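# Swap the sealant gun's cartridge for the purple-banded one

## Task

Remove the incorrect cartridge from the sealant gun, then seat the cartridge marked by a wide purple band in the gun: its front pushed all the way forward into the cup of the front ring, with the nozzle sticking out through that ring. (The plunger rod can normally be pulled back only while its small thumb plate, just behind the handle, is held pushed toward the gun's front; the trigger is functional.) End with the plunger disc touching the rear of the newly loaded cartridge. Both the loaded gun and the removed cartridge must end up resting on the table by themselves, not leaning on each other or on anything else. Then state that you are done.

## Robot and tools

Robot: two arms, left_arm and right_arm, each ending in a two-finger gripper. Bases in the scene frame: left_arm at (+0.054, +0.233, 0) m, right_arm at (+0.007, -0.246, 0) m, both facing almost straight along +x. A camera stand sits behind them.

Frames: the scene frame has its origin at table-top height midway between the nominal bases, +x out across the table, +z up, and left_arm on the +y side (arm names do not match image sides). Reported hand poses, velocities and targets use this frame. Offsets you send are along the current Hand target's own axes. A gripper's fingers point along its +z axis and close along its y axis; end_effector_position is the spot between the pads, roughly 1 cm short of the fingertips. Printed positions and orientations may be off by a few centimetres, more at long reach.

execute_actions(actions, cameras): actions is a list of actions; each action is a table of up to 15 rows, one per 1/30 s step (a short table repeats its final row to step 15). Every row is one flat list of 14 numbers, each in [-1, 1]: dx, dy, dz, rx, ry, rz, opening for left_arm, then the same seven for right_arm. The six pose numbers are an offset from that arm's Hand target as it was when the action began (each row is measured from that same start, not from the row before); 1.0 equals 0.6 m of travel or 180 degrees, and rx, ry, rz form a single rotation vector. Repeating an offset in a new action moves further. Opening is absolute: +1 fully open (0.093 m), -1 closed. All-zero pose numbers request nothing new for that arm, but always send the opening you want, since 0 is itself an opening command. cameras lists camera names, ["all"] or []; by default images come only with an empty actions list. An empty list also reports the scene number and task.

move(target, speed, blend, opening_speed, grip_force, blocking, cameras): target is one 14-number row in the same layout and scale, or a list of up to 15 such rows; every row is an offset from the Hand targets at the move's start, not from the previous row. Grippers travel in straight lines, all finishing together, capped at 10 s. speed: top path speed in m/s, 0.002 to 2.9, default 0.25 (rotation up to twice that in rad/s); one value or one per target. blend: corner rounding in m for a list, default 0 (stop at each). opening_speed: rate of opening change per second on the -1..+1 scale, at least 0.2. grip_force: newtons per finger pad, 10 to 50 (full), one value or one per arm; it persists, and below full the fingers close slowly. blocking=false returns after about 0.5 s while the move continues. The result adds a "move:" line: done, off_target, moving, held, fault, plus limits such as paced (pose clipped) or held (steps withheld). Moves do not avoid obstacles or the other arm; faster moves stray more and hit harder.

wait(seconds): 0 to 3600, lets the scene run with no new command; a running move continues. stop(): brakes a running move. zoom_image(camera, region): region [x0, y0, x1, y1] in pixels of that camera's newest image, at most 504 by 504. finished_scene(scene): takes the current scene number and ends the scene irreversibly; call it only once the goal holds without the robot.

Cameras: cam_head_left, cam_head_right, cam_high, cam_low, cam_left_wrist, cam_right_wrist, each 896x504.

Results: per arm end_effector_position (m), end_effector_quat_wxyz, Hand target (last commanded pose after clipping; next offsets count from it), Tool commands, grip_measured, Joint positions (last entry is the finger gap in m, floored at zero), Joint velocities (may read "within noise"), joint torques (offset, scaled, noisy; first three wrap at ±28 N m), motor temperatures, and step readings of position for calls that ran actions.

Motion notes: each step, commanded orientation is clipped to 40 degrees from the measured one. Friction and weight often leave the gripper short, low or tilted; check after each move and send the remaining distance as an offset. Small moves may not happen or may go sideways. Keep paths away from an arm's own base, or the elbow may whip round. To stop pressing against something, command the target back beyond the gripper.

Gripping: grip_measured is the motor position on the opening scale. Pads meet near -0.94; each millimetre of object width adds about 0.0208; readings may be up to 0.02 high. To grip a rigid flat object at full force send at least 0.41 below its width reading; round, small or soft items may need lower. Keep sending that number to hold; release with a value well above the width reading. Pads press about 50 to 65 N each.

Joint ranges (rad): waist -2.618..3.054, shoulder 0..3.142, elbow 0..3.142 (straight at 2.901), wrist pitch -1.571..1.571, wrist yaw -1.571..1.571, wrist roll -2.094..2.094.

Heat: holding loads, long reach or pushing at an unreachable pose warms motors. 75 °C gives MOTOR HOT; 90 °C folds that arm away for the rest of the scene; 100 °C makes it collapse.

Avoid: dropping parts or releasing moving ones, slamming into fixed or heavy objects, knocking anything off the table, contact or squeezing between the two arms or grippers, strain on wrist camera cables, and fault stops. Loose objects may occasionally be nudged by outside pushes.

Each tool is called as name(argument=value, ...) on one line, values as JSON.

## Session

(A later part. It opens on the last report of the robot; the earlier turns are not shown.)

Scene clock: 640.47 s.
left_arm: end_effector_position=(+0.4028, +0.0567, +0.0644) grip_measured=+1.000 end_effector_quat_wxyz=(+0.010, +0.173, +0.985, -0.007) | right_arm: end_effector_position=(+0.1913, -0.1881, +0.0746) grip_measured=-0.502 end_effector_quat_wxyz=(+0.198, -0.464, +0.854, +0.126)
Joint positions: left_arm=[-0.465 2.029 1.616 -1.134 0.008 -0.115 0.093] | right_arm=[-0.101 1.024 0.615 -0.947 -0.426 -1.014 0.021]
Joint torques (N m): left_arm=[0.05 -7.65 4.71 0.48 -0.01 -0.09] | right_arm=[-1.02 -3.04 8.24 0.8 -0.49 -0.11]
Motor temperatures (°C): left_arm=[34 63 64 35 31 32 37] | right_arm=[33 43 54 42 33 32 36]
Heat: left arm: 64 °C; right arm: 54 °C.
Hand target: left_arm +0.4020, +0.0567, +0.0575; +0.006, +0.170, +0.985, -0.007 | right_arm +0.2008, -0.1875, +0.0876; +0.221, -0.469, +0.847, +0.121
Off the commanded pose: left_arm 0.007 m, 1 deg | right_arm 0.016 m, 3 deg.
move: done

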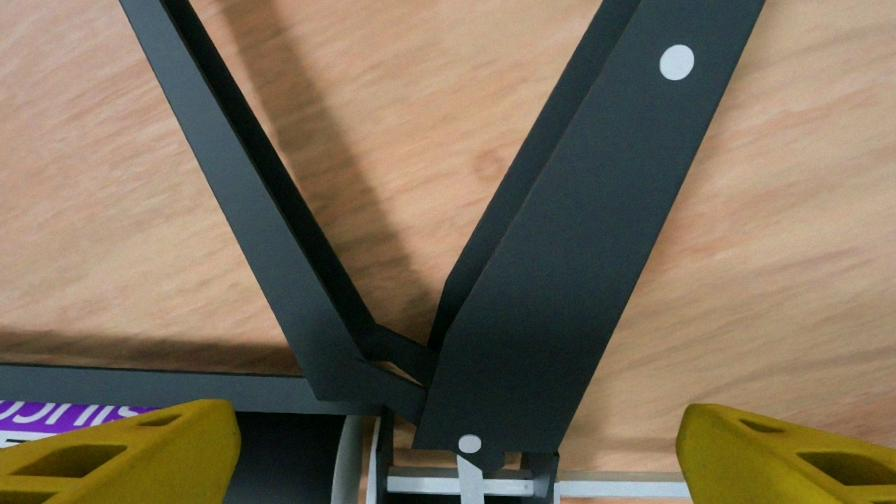

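move(target=[[-0.006,0.002,0.0,0,0,0,1,0,0,0,0,0,0,-0.5],[-0.006,0.002,0.037,0,0,0,1,0,0,0,0,0,0,-0.5]], speed=0.07, cameras=["cam_left_wrist"])

Scene clock: 643.83 s.
left_arm: end_effector_position=(+0.4058, +0.0552, +0.0417) grip_measured=+1.000 end_effector_quat_wxyz=(+0.009, +0.173, +0.985, -0.007) | right_arm: end_effector_position=(+0.1913, -0.1881, +0.0746) grip_measured=-0.502 end_effector_quat_wxyz=(+0.198, -0.464, +0.854, +0.126)
Joint positions: left_arm=[-0.465 2.063 1.575 -1.062 0.008 -0.115 0.093] | right_arm=[-0.101 1.024 0.615 -0.947 -0.426 -1.014 0.021]
Joint torques (N m): left_arm=[0.38 -7.82 4.77 0.43 -0.02 -0.06] | right_arm=[-1.07 -3.07 8.23 0.77 -0.49 -0.11]
Motor temperatures (°C): left_arm=[34 63 64 35 31 32 37] | right_arm=[33 43 54 42 33 32 36]
Heat: left arm: 64 °C; right arm: 54 °C.
Hand target: left_arm +0.4059, +0.0564, +0.0353; +0.006, +0.170, +0.985, -0.007 | right_arm +0.2008, -0.1875, +0.0876; +0.221, -0.469, +0.847, +0.121
Off the commanded pose: left_arm 0.006 m, 0 deg | right_arm 0.016 m, 3 deg.
move: done

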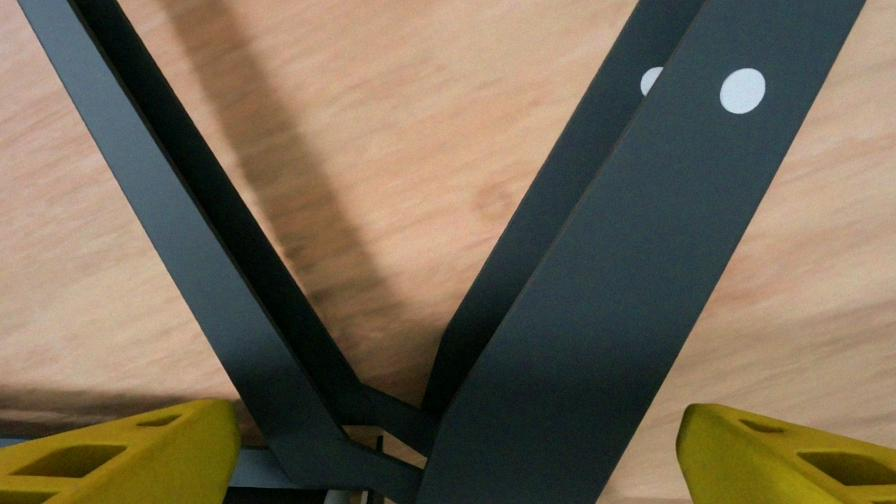

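move(target=[[0.0,0.01,-0.012,0,0,0,1,0,0,0,0,0,0,-0.5],[0.009,0.01,-0.012,0,0,0,1,0,0,0,0,0,0,-0.5]], speed=0.07, cameras=["cam_left_wrist"])

Scene clock: 649.03 s.
left_arm: end_effector_position=(+0.4036, +0.0599, +0.0382) grip_measured=+1.000 end_effector_quat_wxyz=(+0.002, +0.169, +0.986, -0.005) | right_arm: end_effector_position=(+0.1913, -0.1881, +0.0746) grip_measured=-0.502 end_effector_quat_wxyz=(+0.198, -0.464, +0.854, +0.126)
Joint positions: left_arm=[-0.457 2.063 1.561 -1.061 0.008 -0.115 0.093] | right_arm=[-0.101 1.024 0.615 -0.947 -0.426 -1.014 0.021]
Joint torques (N m): left_arm=[0.9 -10 4.67 0.23 -0.02 0.07] | right_arm=[-1.01 -3 8.25 0.81 -0.5 -0.1]
Motor temperatures (°C): left_arm=[34 63 63 35 31 32 37] | right_arm=[33 43 54 42 33 32 36]
Heat: left arm: 63 °C; right arm: 54 °C.
Hand target: left_arm +0.4029, +0.0639, +0.0424; +0.006, +0.170, +0.985, -0.007 | right_arm +0.2008, -0.1875, +0.0876; +0.221, -0.469, +0.847, +0.121
Off the commanded pose: left_arm 0.006 m, 0 deg | right_arm 0.016 m, 3 deg.
move: done

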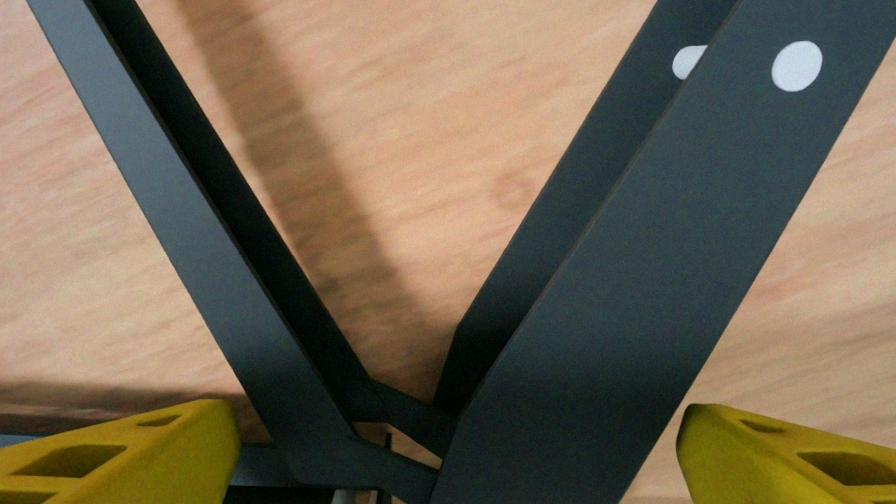

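move(target=[[0.0,0.0,0.044,0,0,0,1,0,0,0,0,0,0,-0.5]], speed=0.05, cameras=["cam_left_wrist","cam_head_right","cam_high"])

zoom_image(camera="cam_head_right", region=[440, 210, 530, 285])

Scene clock: 652.50 s.
left_arm: end_effector_position=(+0.4032, +0.0601, +0.0234) grip_measured=+1.000 end_effector_quat_wxyz=(+0.010, +0.169, +0.985, -0.007) | right_arm: end_effector_position=(+0.1913, -0.1881, +0.0746) grip_measured=-0.502 end_effector_quat_wxyz=(+0.198, -0.464, +0.854, +0.126)
Joint positions: left_arm=[-0.457 2.063 1.499 -0.983 0.008 -0.115 0.093] | right_arm=[-0.101 1.024 0.615 -0.947 -0.426 -1.014 0.021]
Joint torques (N m): left_arm=[0.81 -7.65 4.52 0.48 0 0.07] | right_arm=[-1.09 -3 8.23 0.78 -0.51 -0.11]
Motor temperatures (°C): left_arm=[34 63 63 35 31 32 37] | right_arm=[33 43 55 42 33 32 35]
Heat: left arm: 63 °C; right arm: 55 °C.
Hand target: left_arm +0.4031, +0.0636, +0.0160; +0.006, +0.170, +0.985, -0.007 | right_arm +0.2008, -0.1875, +0.0876; +0.221, -0.469, +0.847, +0.121
Off the commanded pose: left_arm 0.008 m, 0 deg | right_arm 0.016 m, 3 deg.
move: done
Images, in order (width x height): cam_head_right 896x504, cam_high 896x504, cam_left_wrist 896x504.

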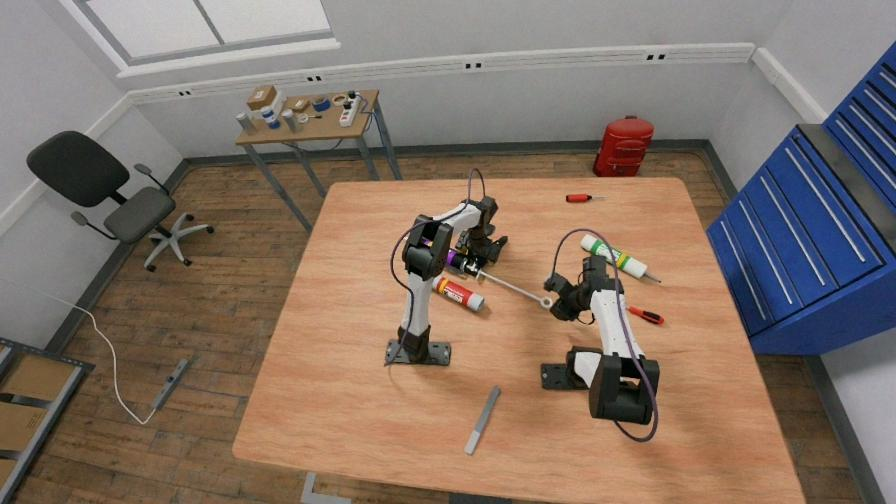

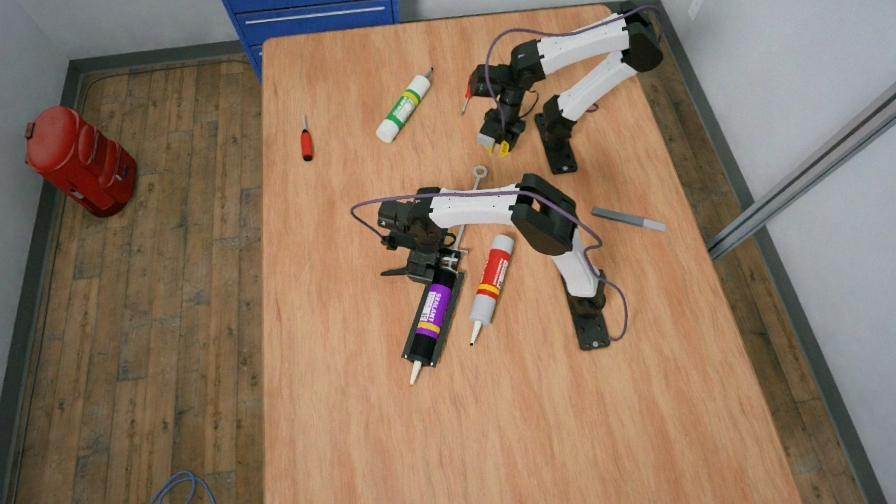

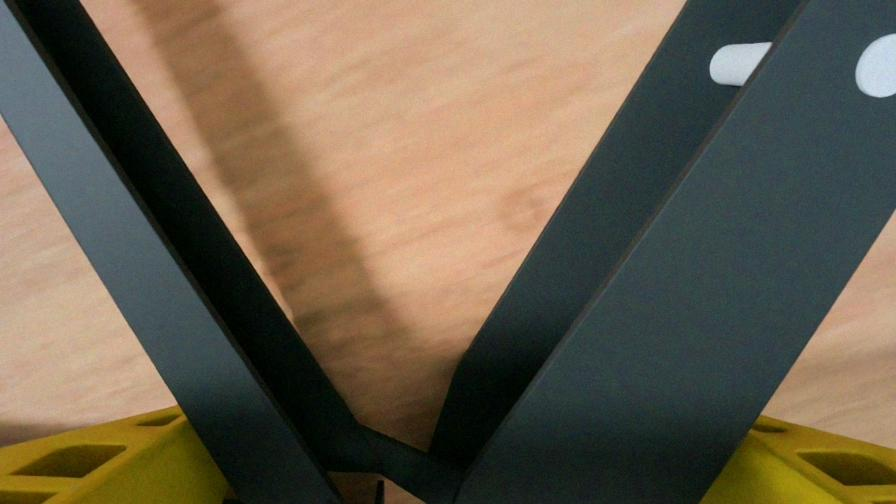

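Scaled by 5.600 from the camera's image (finer frame: 1280x720).

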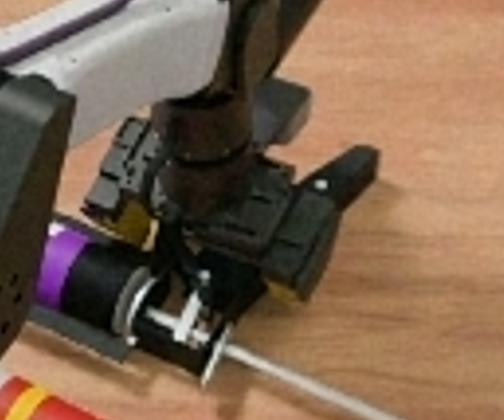

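move(target=[[0.0,0.0,0.0,0,0,0,0.0,0,0,0,0,0,0,-0.5]], opening_speed=0.5, cameras=["cam_left_wrist","cam_head_right","cam_high"])

zoom_image(camera="cam_head_right", region=[440, 210, 530, 285])

Scene clock: 656.73 s.
left_arm: end_effector_position=(+0.4126, +0.0567, +0.0233) grip_measured=+0.095 end_effector_quat_wxyz=(+0.030, +0.173, +0.984, -0.013) | right_arm: end_effector_position=(+0.1913, -0.1881, +0.0746) grip_measured=-0.502 end_effector_quat_wxyz=(+0.198, -0.464, +0.854, +0.126)
Joint positions: left_arm=[-0.455 2.065 1.499 -0.941 0.008 -0.104 0.05] | right_arm=[-0.101 1.024 0.615 -0.947 -0.426 -1.014 0.021]
Joint torques (N m): left_arm=[0.69 -7.82 4.86 0.15 0 -0.04] | right_arm=[-1.05 -3.02 8.18 0.79 -0.5 -0.11]
Motor temperatures (°C): left_arm=[34 64 62 35 31 32 37] | right_arm=[33 43 55 42 33 32 35]
Heat: left arm: 64 °C; right arm: 55 °C.
Hand target: left_arm +0.4031, +0.0636, +0.0160; +0.006, +0.170, +0.985, -0.006 | right_arm +0.2008, -0.1875, +0.0876; +0.221, -0.469, +0.847, +0.121
Off the commanded pose: left_arm 0.014 m, 3 deg | right_arm 0.016 m, 3 deg.
move: done
Images, in order (width x height): cam_head_right 896x504, cam_high 896x504, cam_left_wrist 896x504.

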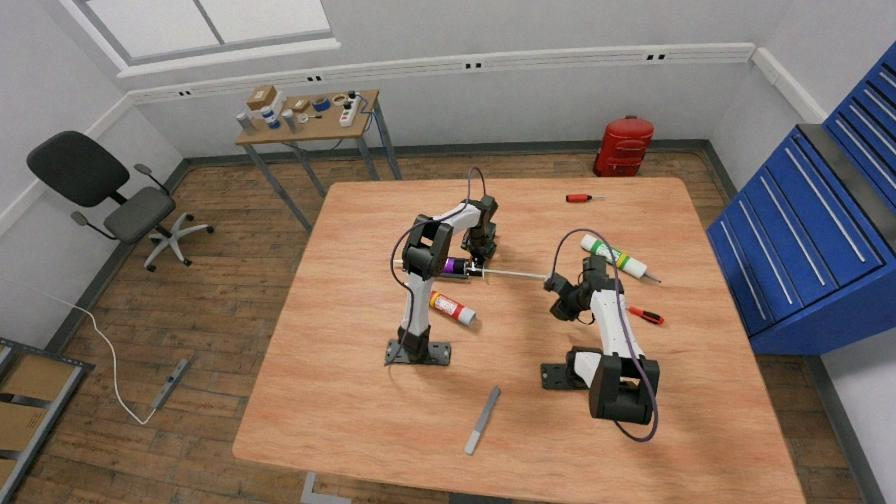

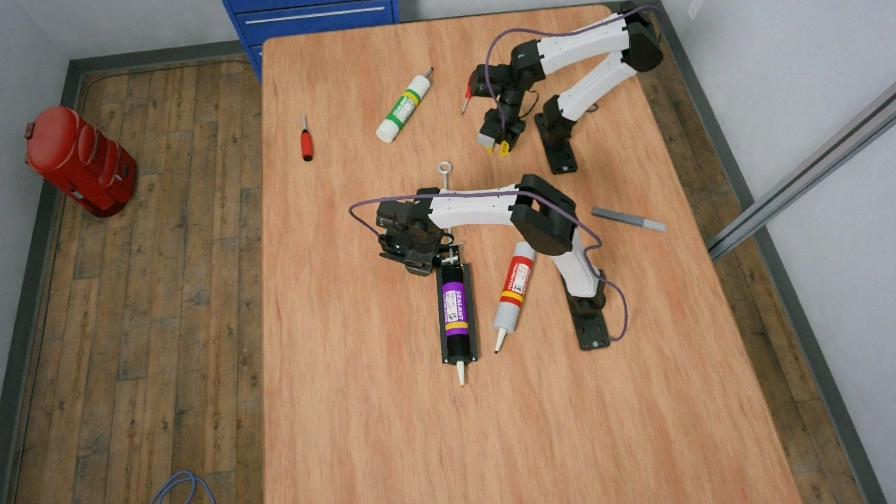

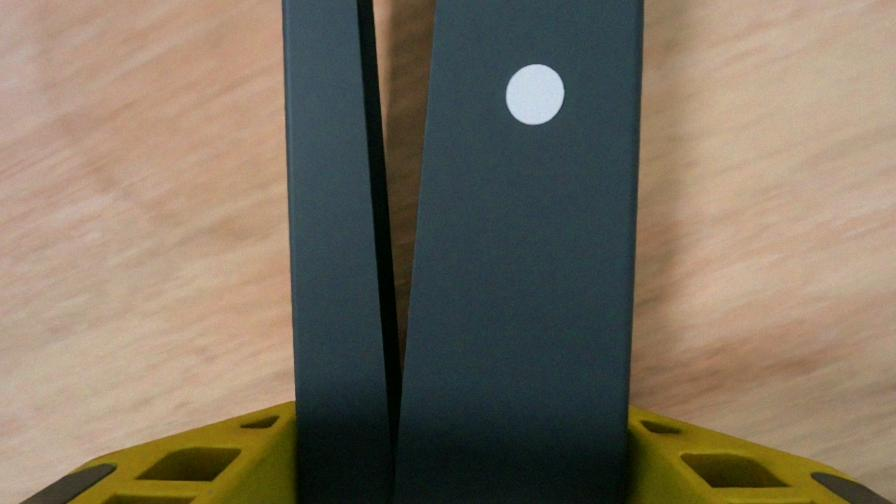

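Scaled by 5.600 from the camera's image (finer frame: 1280x720).

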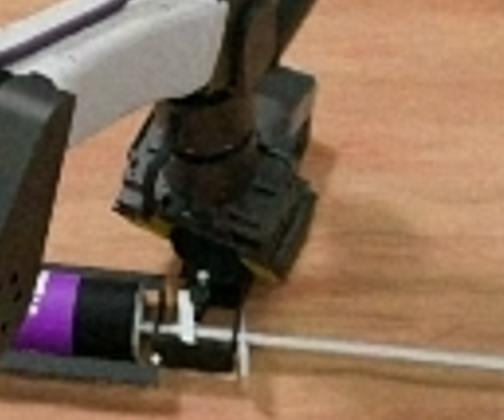

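move(target=[[0.0,0.0,0.0,0,0,0,0.9,0,0,0,0,0,0,-0.5]], opening_speed=0.5, cameras=["cam_left_wrist"])

zoom_image(camera="cam_left_wrist", region=[200, 104, 700, 504])

Scene clock: 660.67 s.
left_arm: end_effector_position=(+0.4062, +0.0609, +0.0228) grip_measured=+0.898 end_effector_quat_wxyz=(+0.015, +0.173, +0.985, -0.005) | right_arm: end_effector_position=(+0.1913, -0.1881, +0.0746) grip_measured=-0.502 end_effector_quat_wxyz=(+0.198, -0.464, +0.854, +0.126)
Joint positions: left_arm=[-0.455 2.065 1.499 -0.972 0.002 -0.103 0.088] | right_arm=[-0.101 1.024 0.615 -0.947 -0.426 -1.014 0.021]
Joint torques (N m): left_arm=[0.61 -7.76 4.62 0.36 0.04 -0.03] | right_arm=[-1.07 -2.97 8.24 0.79 -0.49 -0.11]
Motor temperatures (°C): left_arm=[34 64 61 35 31 32 37] | right_arm=[33 43 55 42 33 32 35]
Heat: left arm: 64 °C; right arm: 55 °C.
Hand target: left_arm +0.4031, +0.0635, +0.0160; +0.006, +0.170, +0.985, -0.007 | right_arm +0.2008, -0.1875, +0.0876; +0.221, -0.469, +0.847, +0.121
Off the commanded pose: left_arm 0.008 m, 1 deg | right_arm 0.016 m, 3 deg.
move: done

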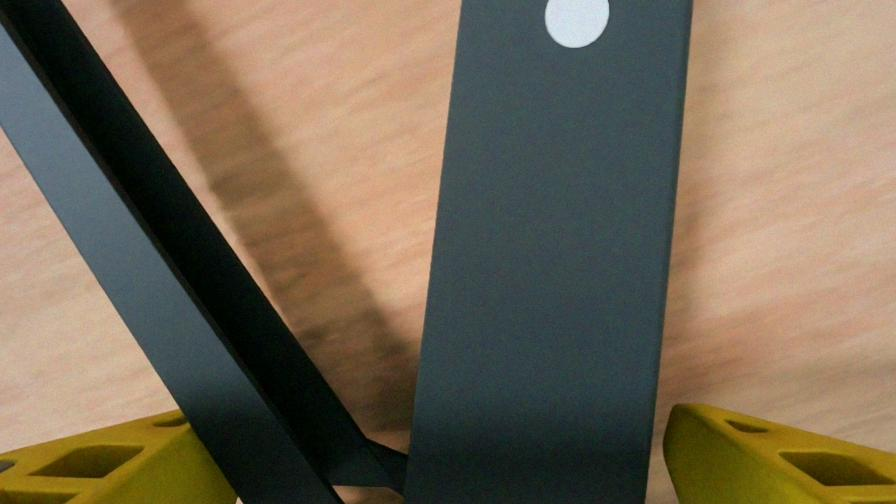

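Scaled by 1.008 from the camera's image (finer frame: 1280x720).

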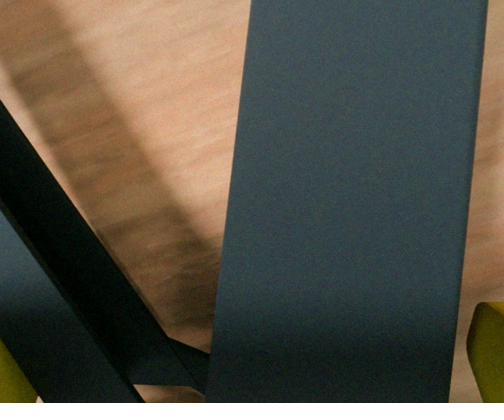

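move(target=[[0.0,0.0,-0.2,0,0,0,1,0,0,0,0,0,0,-0.5]], speed=0.12, cameras=["cam_left_wrist"])

zoom_image(camera="cam_left_wrist", region=[250, 200, 600, 450])

Scene clock: 664.20 s.
left_arm: end_effector_position=(+0.3975, +0.0669, +0.1207) grip_measured=+1.000 end_effector_quat_wxyz=(-0.011, +0.171, +0.985, +0.002) | right_arm: end_effector_position=(+0.1913, -0.1881, +0.0746) grip_measured=-0.502 end_effector_quat_wxyz=(+0.198, -0.464, +0.854, +0.126)
Joint positions: left_arm=[-0.45 2.022 1.829 -1.4 0.002 -0.103 0.093] | right_arm=[-0.101 1.024 0.615 -0.947 -0.426 -1.014 0.021]
Joint torques (N m): left_arm=[0.5 -9.54 8.61 0.04 0.04 0] | right_arm=[-1.03 -3.06 8.21 0.8 -0.5 -0.1]
Motor temperatures (°C): left_arm=[34 65 61 35 31 32 37] | right_arm=[33 43 55 42 33 32 35]
Heat: left arm: 65 °C; right arm: 55 °C.
Hand target: left_arm +0.4018, +0.0653, +0.1360; +0.006, +0.170, +0.985, -0.007 | right_arm +0.2008, -0.1875, +0.0876; +0.221, -0.469, +0.847, +0.121
Off the commanded pose: left_arm 0.016 m, 2 deg | right_arm 0.016 m, 3 deg.
move: off_target (left_arm)

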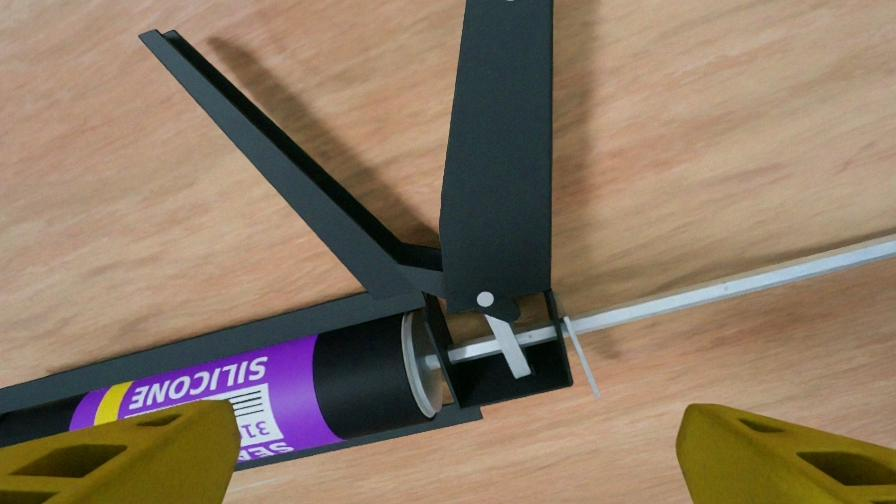

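Scaled by 1.440 from the camera's image (finer frame: 1280x720).

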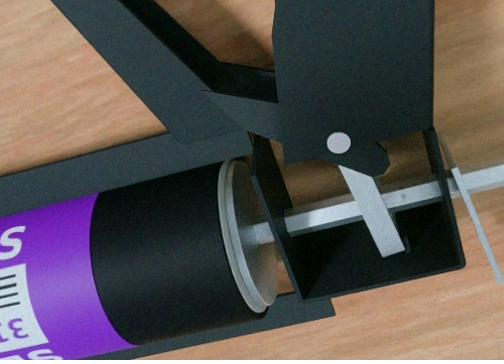

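wait(seconds=0, cameras=["cam_high"])

zoom_image(camera="cam_high", region=[410, 220, 530, 400])

zoom_image(camera="cam_left_wrist", region=[380, 280, 500, 440])

Scene clock: 666.17 s.
left_arm: end_effector_position=(+0.3974, +0.0670, +0.1207) grip_measured=+1.000 end_effector_quat_wxyz=(-0.011, +0.171, +0.985, +0.002) | right_arm: end_effector_position=(+0.1913, -0.1881, +0.0746) grip_measured=-0.502 end_effector_quat_wxyz=(+0.198, -0.464, +0.854, +0.126)
Joint positions: left_arm=[-0.45 2.022 1.829 -1.401 0.002 -0.103 0.093] | right_arm=[-0.101 1.024 0.615 -0.947 -0.426 -1.014 0.021]
Joint torques (N m): left_arm=[0.49 -9.57 8.61 0.07 0.05 -0.02] | right_arm=[-1.07 -3 8.24 0.78 -0.51 -0.1]
Motor temperatures (°C): left_arm=[34 65 62 35 31 32 37] | right_arm=[33 43 55 42 33 32 35]
Heat: left arm: 65 °C; right arm: 55 °C.
Hand target: left_arm +0.4019, +0.0653, +0.1360; +0.006, +0.170, +0.985, -0.007 | right_arm +0.2008, -0.1875, +0.0876; +0.221, -0.469, +0.847, +0.121
Tool commands: left_gripper/opening=+1.0 right_gripper/opening=-0.5
Off the commanded pose: left_arm 0.016 m, 2 deg | right_arm 0.016 m, 3 deg.

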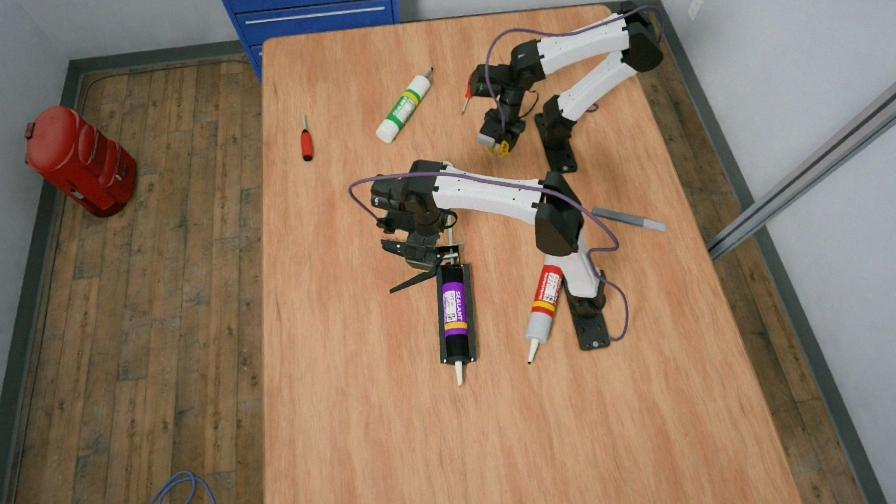

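Scaled by 2.800 from the camera's image (finer frame: 1280x720).

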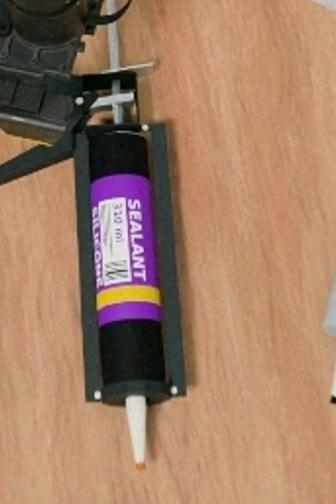

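This scene's latest camera images include none from cam_left_wrist. They are from: cam_high. cam_left_wrist's image comes with the result of a call that names it in "cameras".

wait(seconds=1, cameras=["cam_high","cam_left_wrist"])

zoom_image(camera="cam_high", region=[480, 220, 640, 400])

zoom_image(camera="cam_left_wrist", region=[380, 280, 500, 440])

Scene clock: 668.47 s.
left_arm: end_effector_position=(+0.3974, +0.0670, +0.1207) grip_measured=+1.000 end_effector_quat_wxyz=(-0.011, +0.171, +0.985, +0.002) | right_arm: end_effector_position=(+0.1913, -0.1881, +0.0746) grip_measured=-0.502 end_effector_quat_wxyz=(+0.198, -0.464, +0.854, +0.126)
Joint positions: left_arm=[-0.45 2.022 1.829 -1.401 0.002 -0.103 0.093] | right_arm=[-0.101 1.024 0.615 -0.947 -0.426 -1.014 0.021]
Joint torques (N m): left_arm=[0.42 -9.57 8.58 0.07 0.04 0] | right_arm=[-1.03 -3.07 8.17 0.79 -0.49 -0.13]
Motor temperatures (°C): left_arm=[34 65 62 35 31 32 37] | right_arm=[33 43 56 41 33 32 35]
Heat: left arm: 65 °C; right arm: 56 °C.
Hand target: left_arm +0.4019, +0.0653, +0.1360; +0.006, +0.170, +0.985, -0.007 | right_arm +0.2008, -0.1875, +0.0876; +0.221, -0.469, +0.847, +0.121
Tool commands: left_gripper/opening=+1.0 right_gripper/opening=-0.5
Off the commanded pose: left_arm 0.016 m, 2 deg | right_arm 0.016 m, 3 deg.
wait: 1.00 s; at rest from the start

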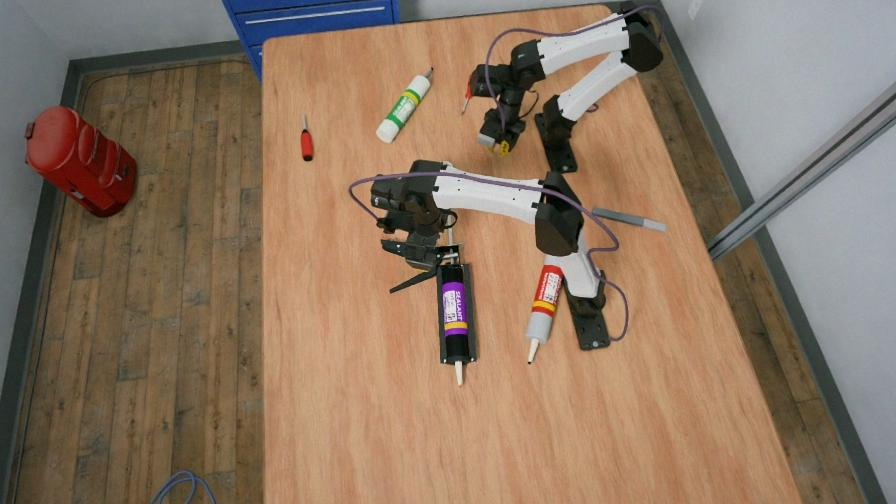

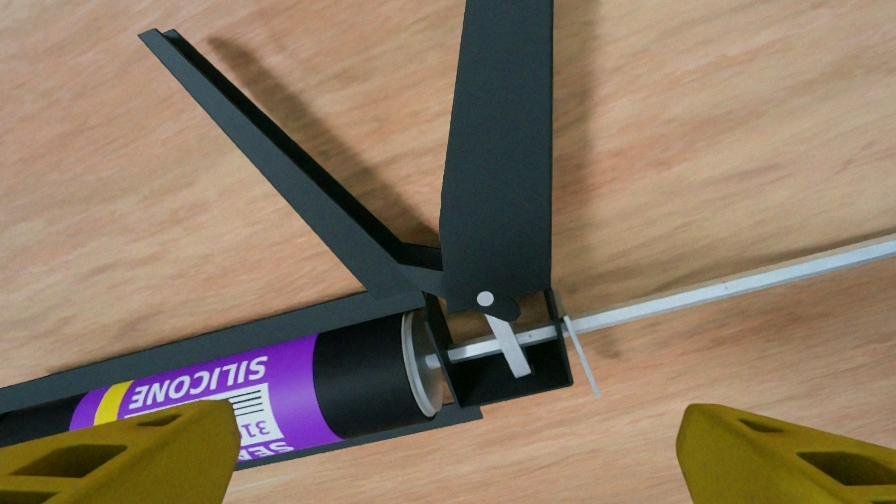

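Scaled by 2.800 from the camera's image (finer frame: 1280x720).

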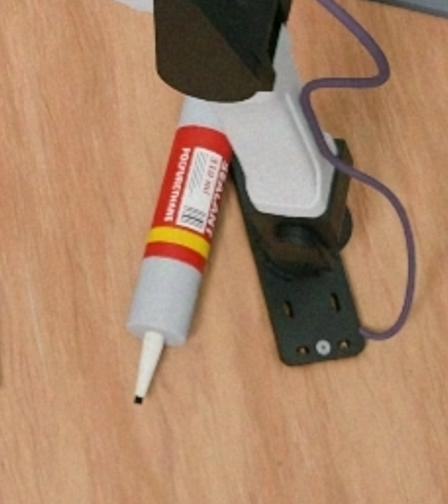

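Scaled by 3.150 from the camera's image (finer frame: 1280x720).

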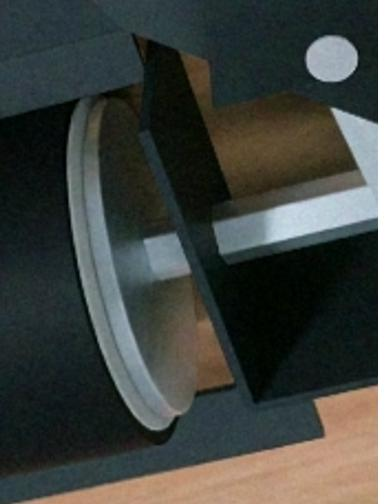

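move(target=[[0.004,0.0017,0.12,0,0,-0.1056,1,0,0,0,0,0,0,-0.5]], speed=0.2, cameras=["cam_left_wrist"])

Scene clock: 678.30 s.
left_arm: end_effector_position=(+0.4003, +0.0648, +0.0648) grip_measured=+1.000 end_effector_quat_wxyz=(+0.002, +0.014, +1.000, -0.004) | right_arm: end_effector_position=(+0.1913, -0.1881, +0.0746) grip_measured=-0.502 end_effector_quat_wxyz=(+0.198, -0.464, +0.854, +0.126)
Joint positions: left_arm=[-0.45 2.022 1.607 -1.149 0.006 -0.42 0.093] | right_arm=[-0.101 1.024 0.615 -0.947 -0.426 -1.014 0.021]
Joint torques (N m): left_arm=[0.53 -8.91 4.7 0.4 -0.01 -0.14] | right_arm=[-1.03 -2.99 8.23 0.79 -0.51 -0.1]
Motor temperatures (°C): left_arm=[34 66 64 35 31 32 36] | right_arm=[33 43 56 41 33 32 35]
Heat: left arm: 66 °C; right arm: 56 °C.
Hand target: left_arm +0.4007, +0.0660, +0.0640; +0.005, +0.005, +1.000, -0.007 | right_arm +0.2008, -0.1875, +0.0876; +0.221, -0.469, +0.847, +0.121
Off the commanded pose: left_arm 0.001 m, 1 deg | right_arm 0.016 m, 3 deg.
move: done

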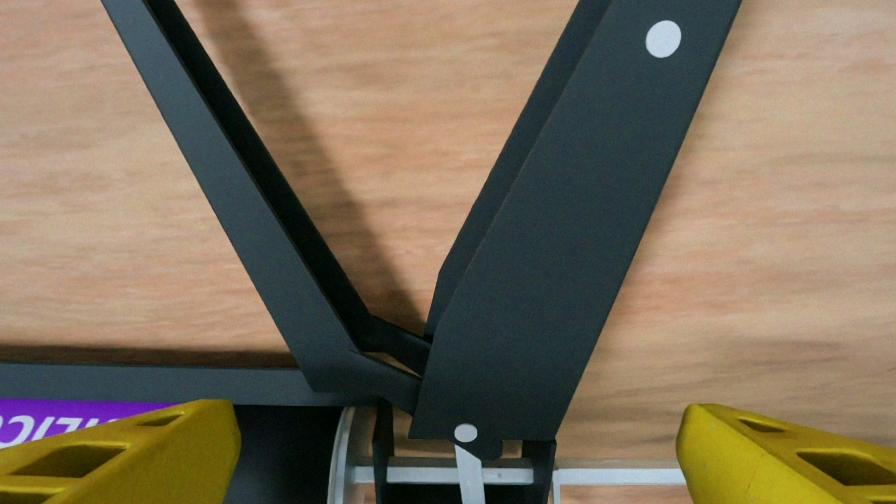

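move(target=[[-0.003,0.009,0.0,0,0,0,1,0,0,0,0,0,0,-0.5],[-0.003,0.009,0.045,0,0,0,1,0,0,0,0,0,0,-0.5]], speed=0.08, cameras=["cam_left_wrist"])

Scene clock: 682.23 s.
left_arm: end_effector_position=(+0.4028, +0.0684, +0.0444) grip_measured=+1.000 end_effector_quat_wxyz=(+0.010, +0.008, +1.000, -0.008) | right_arm: end_effector_position=(+0.1913, -0.1881, +0.0746) grip_measured=-0.502 end_effector_quat_wxyz=(+0.198, -0.464, +0.854, +0.126)
Joint positions: left_arm=[-0.439 2.026 1.529 -1.05 0.006 -0.42 0.093] | right_arm=[-0.101 1.024 0.615 -0.947 -0.426 -1.014 0.021]
Joint torques (N m): left_arm=[0.76 -7.23 4.72 0.52 -0.02 -0.02] | right_arm=[-1.01 -3.07 8.23 0.8 -0.51 -0.11]
Motor temperatures (°C): left_arm=[34 66 63 35 31 32 36] | right_arm=[33 43 56 41 33 32 35]
Heat: left arm: 66 °C; right arm: 56 °C.
Hand target: left_arm +0.4029, +0.0710, +0.0369; +0.005, +0.005, +1.000, -0.007 | right_arm +0.2008, -0.1875, +0.0876; +0.221, -0.469, +0.847, +0.121
Off the commanded pose: left_arm 0.008 m, 1 deg | right_arm 0.016 m, 3 deg.
move: done

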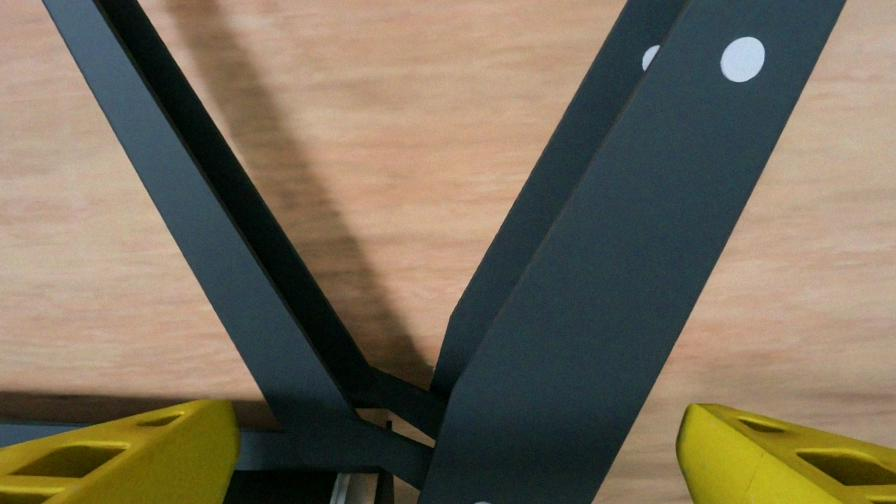

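move(target=[[0.0,0.0,0.034,0,0,0,1,0,0,0,0,0,0,-0.5],[0,0,0.034,0,0,0,0.1,0,0,0,0,0,0,-0.5]], speed=0.08, grip_force=35, cameras=["cam_left_wrist","cam_high"])

zoom_image(camera="cam_high", region=[410, 220, 530, 400])

Scene clock: 686.63 s.
left_arm: end_effector_position=(+0.4058, +0.0687, +0.0229) grip_measured=+0.579 end_effector_quat_wxyz=(+0.013, +0.008, +1.000, -0.008) | right_arm: end_effector_position=(+0.1913, -0.1881, +0.0746) grip_measured=-0.502 end_effector_quat_wxyz=(+0.198, -0.464, +0.854, +0.126)
Joint positions: left_arm=[-0.436 2.053 1.482 -0.969 0.004 -0.418 0.073] | right_arm=[-0.101 1.024 0.615 -0.947 -0.426 -1.014 0.021]
Joint torques (N m): left_arm=[0.42 -7.8 4.68 0.39 0.03 -0.03] | right_arm=[-1.06 -2.99 8.28 0.8 -0.51 -0.11]
Motor temperatures (°C): left_arm=[34 66 62 35 31 32 36] | right_arm=[33 43 56 41 33 32 35]
Heat: left arm: 66 °C; right arm: 56 °C.
Hand target: left_arm +0.4031, +0.0706, +0.0165; +0.005, +0.005, +1.000, -0.008 | right_arm +0.2008, -0.1875, +0.0876; +0.221, -0.469, +0.847, +0.121
Off the commanded pose: left_arm 0.007 m, 1 deg | right_arm 0.016 m, 3 deg.
grip_force (N): 35, 35
move: done
Images, in order (width x height): cam_high 896x504, cam_left_wrist 896x504.

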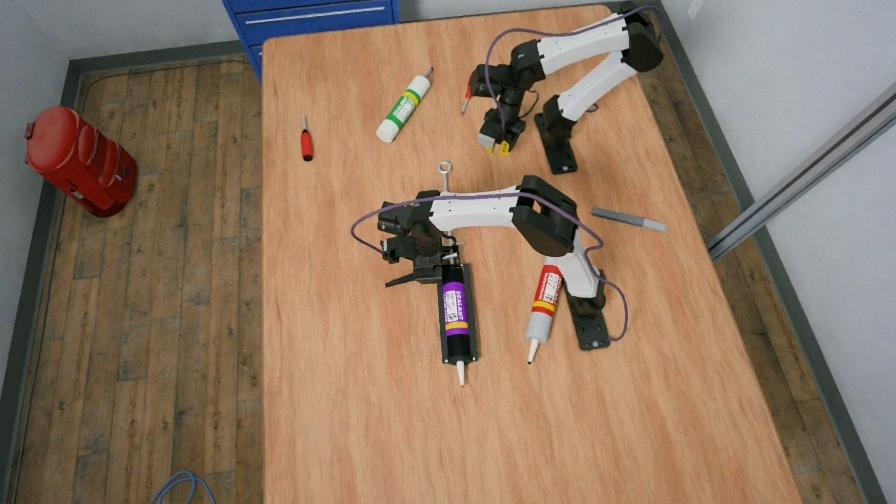

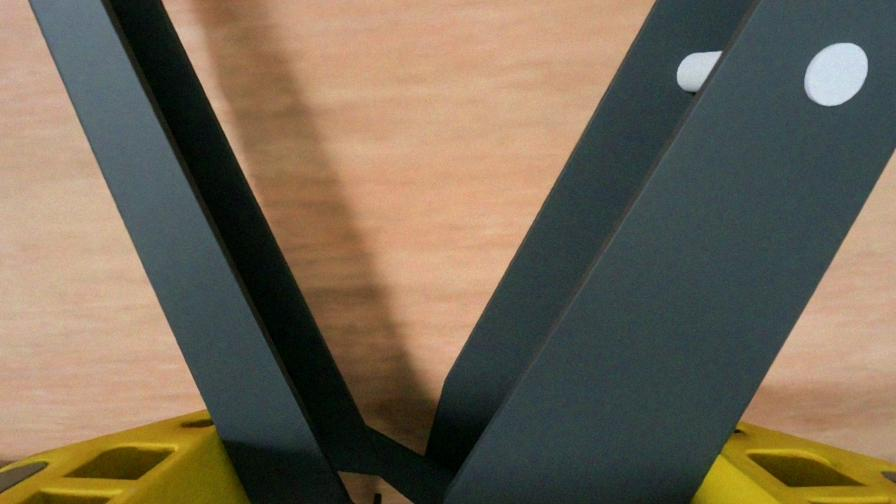

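Scaled by 2.800 from the camera's image (finer frame: 1280x720).

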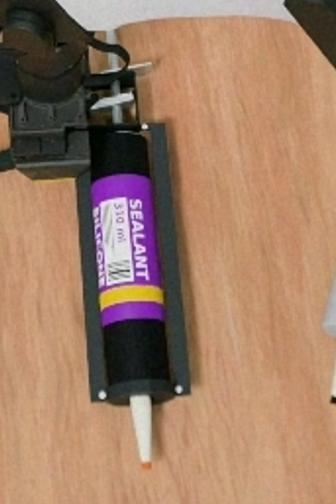

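move(target=[0,0,0,0,0,0,0.1,0,0,0,0,0,0,-0.5], grip_force=50, cameras=["cam_left_wrist","cam_high"])

zoom_image(camera="cam_high", region=[410, 220, 530, 400])

Scene clock: 688.83 s.
left_arm: end_effector_position=(+0.4063, +0.0686, +0.0229) grip_measured=+0.512 end_effector_quat_wxyz=(+0.014, +0.008, +1.000, -0.008) | right_arm: end_effector_position=(+0.1913, -0.1881, +0.0746) grip_measured=-0.502 end_effector_quat_wxyz=(+0.198, -0.464, +0.854, +0.126)
Joint positions: left_arm=[-0.436 2.053 1.482 -0.967 0.003 -0.417 0.07] | right_arm=[-0.101 1.024 0.615 -0.947 -0.426 -1.014 0.021]
Joint torques (N m): left_arm=[0.53 -7.54 4.74 0.37 0.02 -0.07] | right_arm=[-1.09 -3.07 8.21 0.79 -0.51 -0.11]
Motor temperatures (°C): left_arm=[34 66 62 35 31 32 36] | right_arm=[33 43 56 41 33 32 35]
Heat: left arm: 66 °C; right arm: 56 °C.
Hand target: left_arm +0.4031, +0.0707, +0.0165; +0.005, +0.005, +1.000, -0.007 | right_arm +0.2008, -0.1875, +0.0876; +0.221, -0.469, +0.847, +0.121
Off the commanded pose: left_arm 0.007 m, 1 deg | right_arm 0.016 m, 3 deg.
move: done
Images, in order (width x height): cam_high 896x504, cam_left_wrist 896x504.

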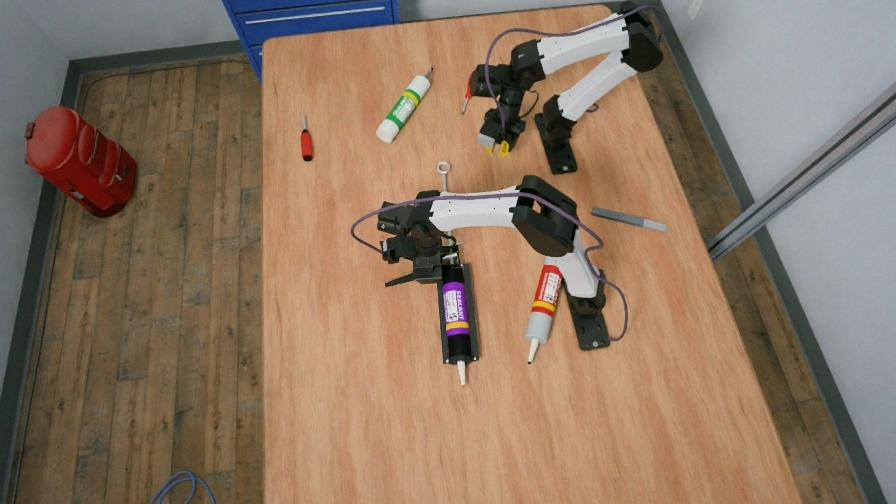

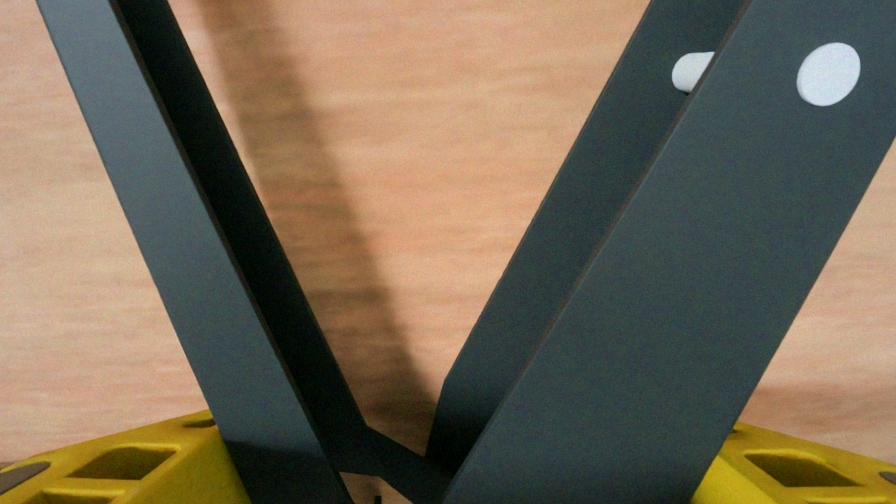

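Scaled by 2.800 from the camera's image (finer frame: 1280x720).

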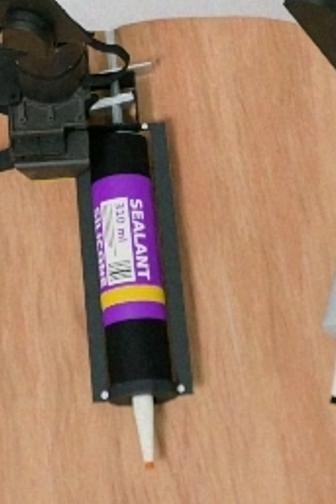

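move(target=[[0,0,0,0,0,0,0.95,0,0,0,0,0,0,-0.5],[0,0,-0.2,0,0,0,0.95,0,0,0,0,0,0,-0.5]], opening_speed=0.8, speed=0.15, cameras=["cam_left_wrist"])

zoom_image(camera="cam_left_wrist", region=[300, 280, 500, 480])

Scene clock: 693.00 s.
left_arm: end_effector_position=(+0.3969, +0.0729, +0.1230) grip_measured=+0.948 end_effector_quat_wxyz=(-0.009, +0.007, +1.000, +0.002) | right_arm: end_effector_position=(+0.1913, -0.1881, +0.0746) grip_measured=-0.502 end_effector_quat_wxyz=(+0.198, -0.464, +0.854, +0.126)
Joint positions: left_arm=[-0.436 2.004 1.813 -1.397 0.004 -0.419 0.091] | right_arm=[-0.101 1.024 0.615 -0.947 -0.426 -1.014 0.021]
Joint torques (N m): left_arm=[0.65 -9.11 8.61 0.08 0.01 0] | right_arm=[-1.02 -2.93 8.21 0.79 -0.51 -0.09]
Motor temperatures (°C): left_arm=[34 66 62 35 31 32 36] | right_arm=[33 42 56 41 33 32 35]
Heat: left arm: 66 °C; right arm: 56 °C.
Hand target: left_arm +0.4018, +0.0725, +0.1365; +0.005, +0.005, +1.000, -0.007 | right_arm +0.2008, -0.1875, +0.0876; +0.221, -0.469, +0.847, +0.121
Off the commanded pose: left_arm 0.014 m, 2 deg | right_arm 0.016 m, 3 deg.
move: off_target (left_arm)

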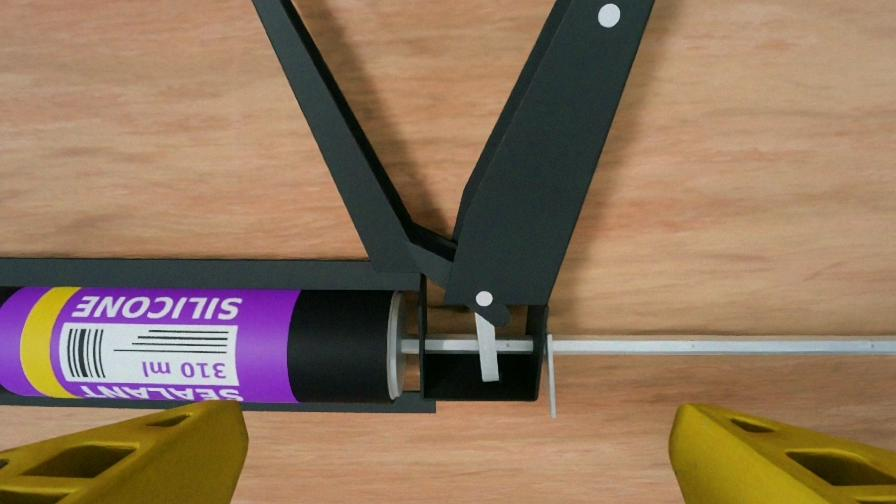

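Scaled by 2.520 from the camera's image (finer frame: 1280x720).

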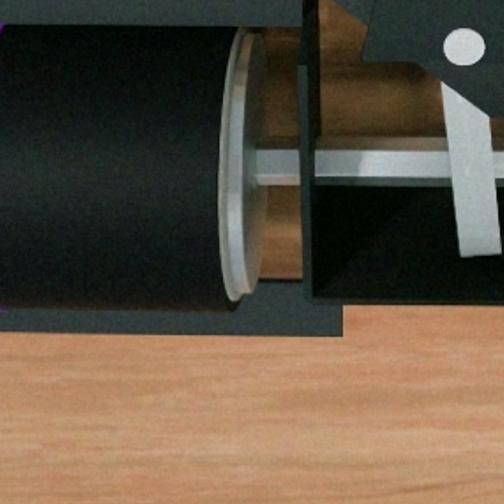

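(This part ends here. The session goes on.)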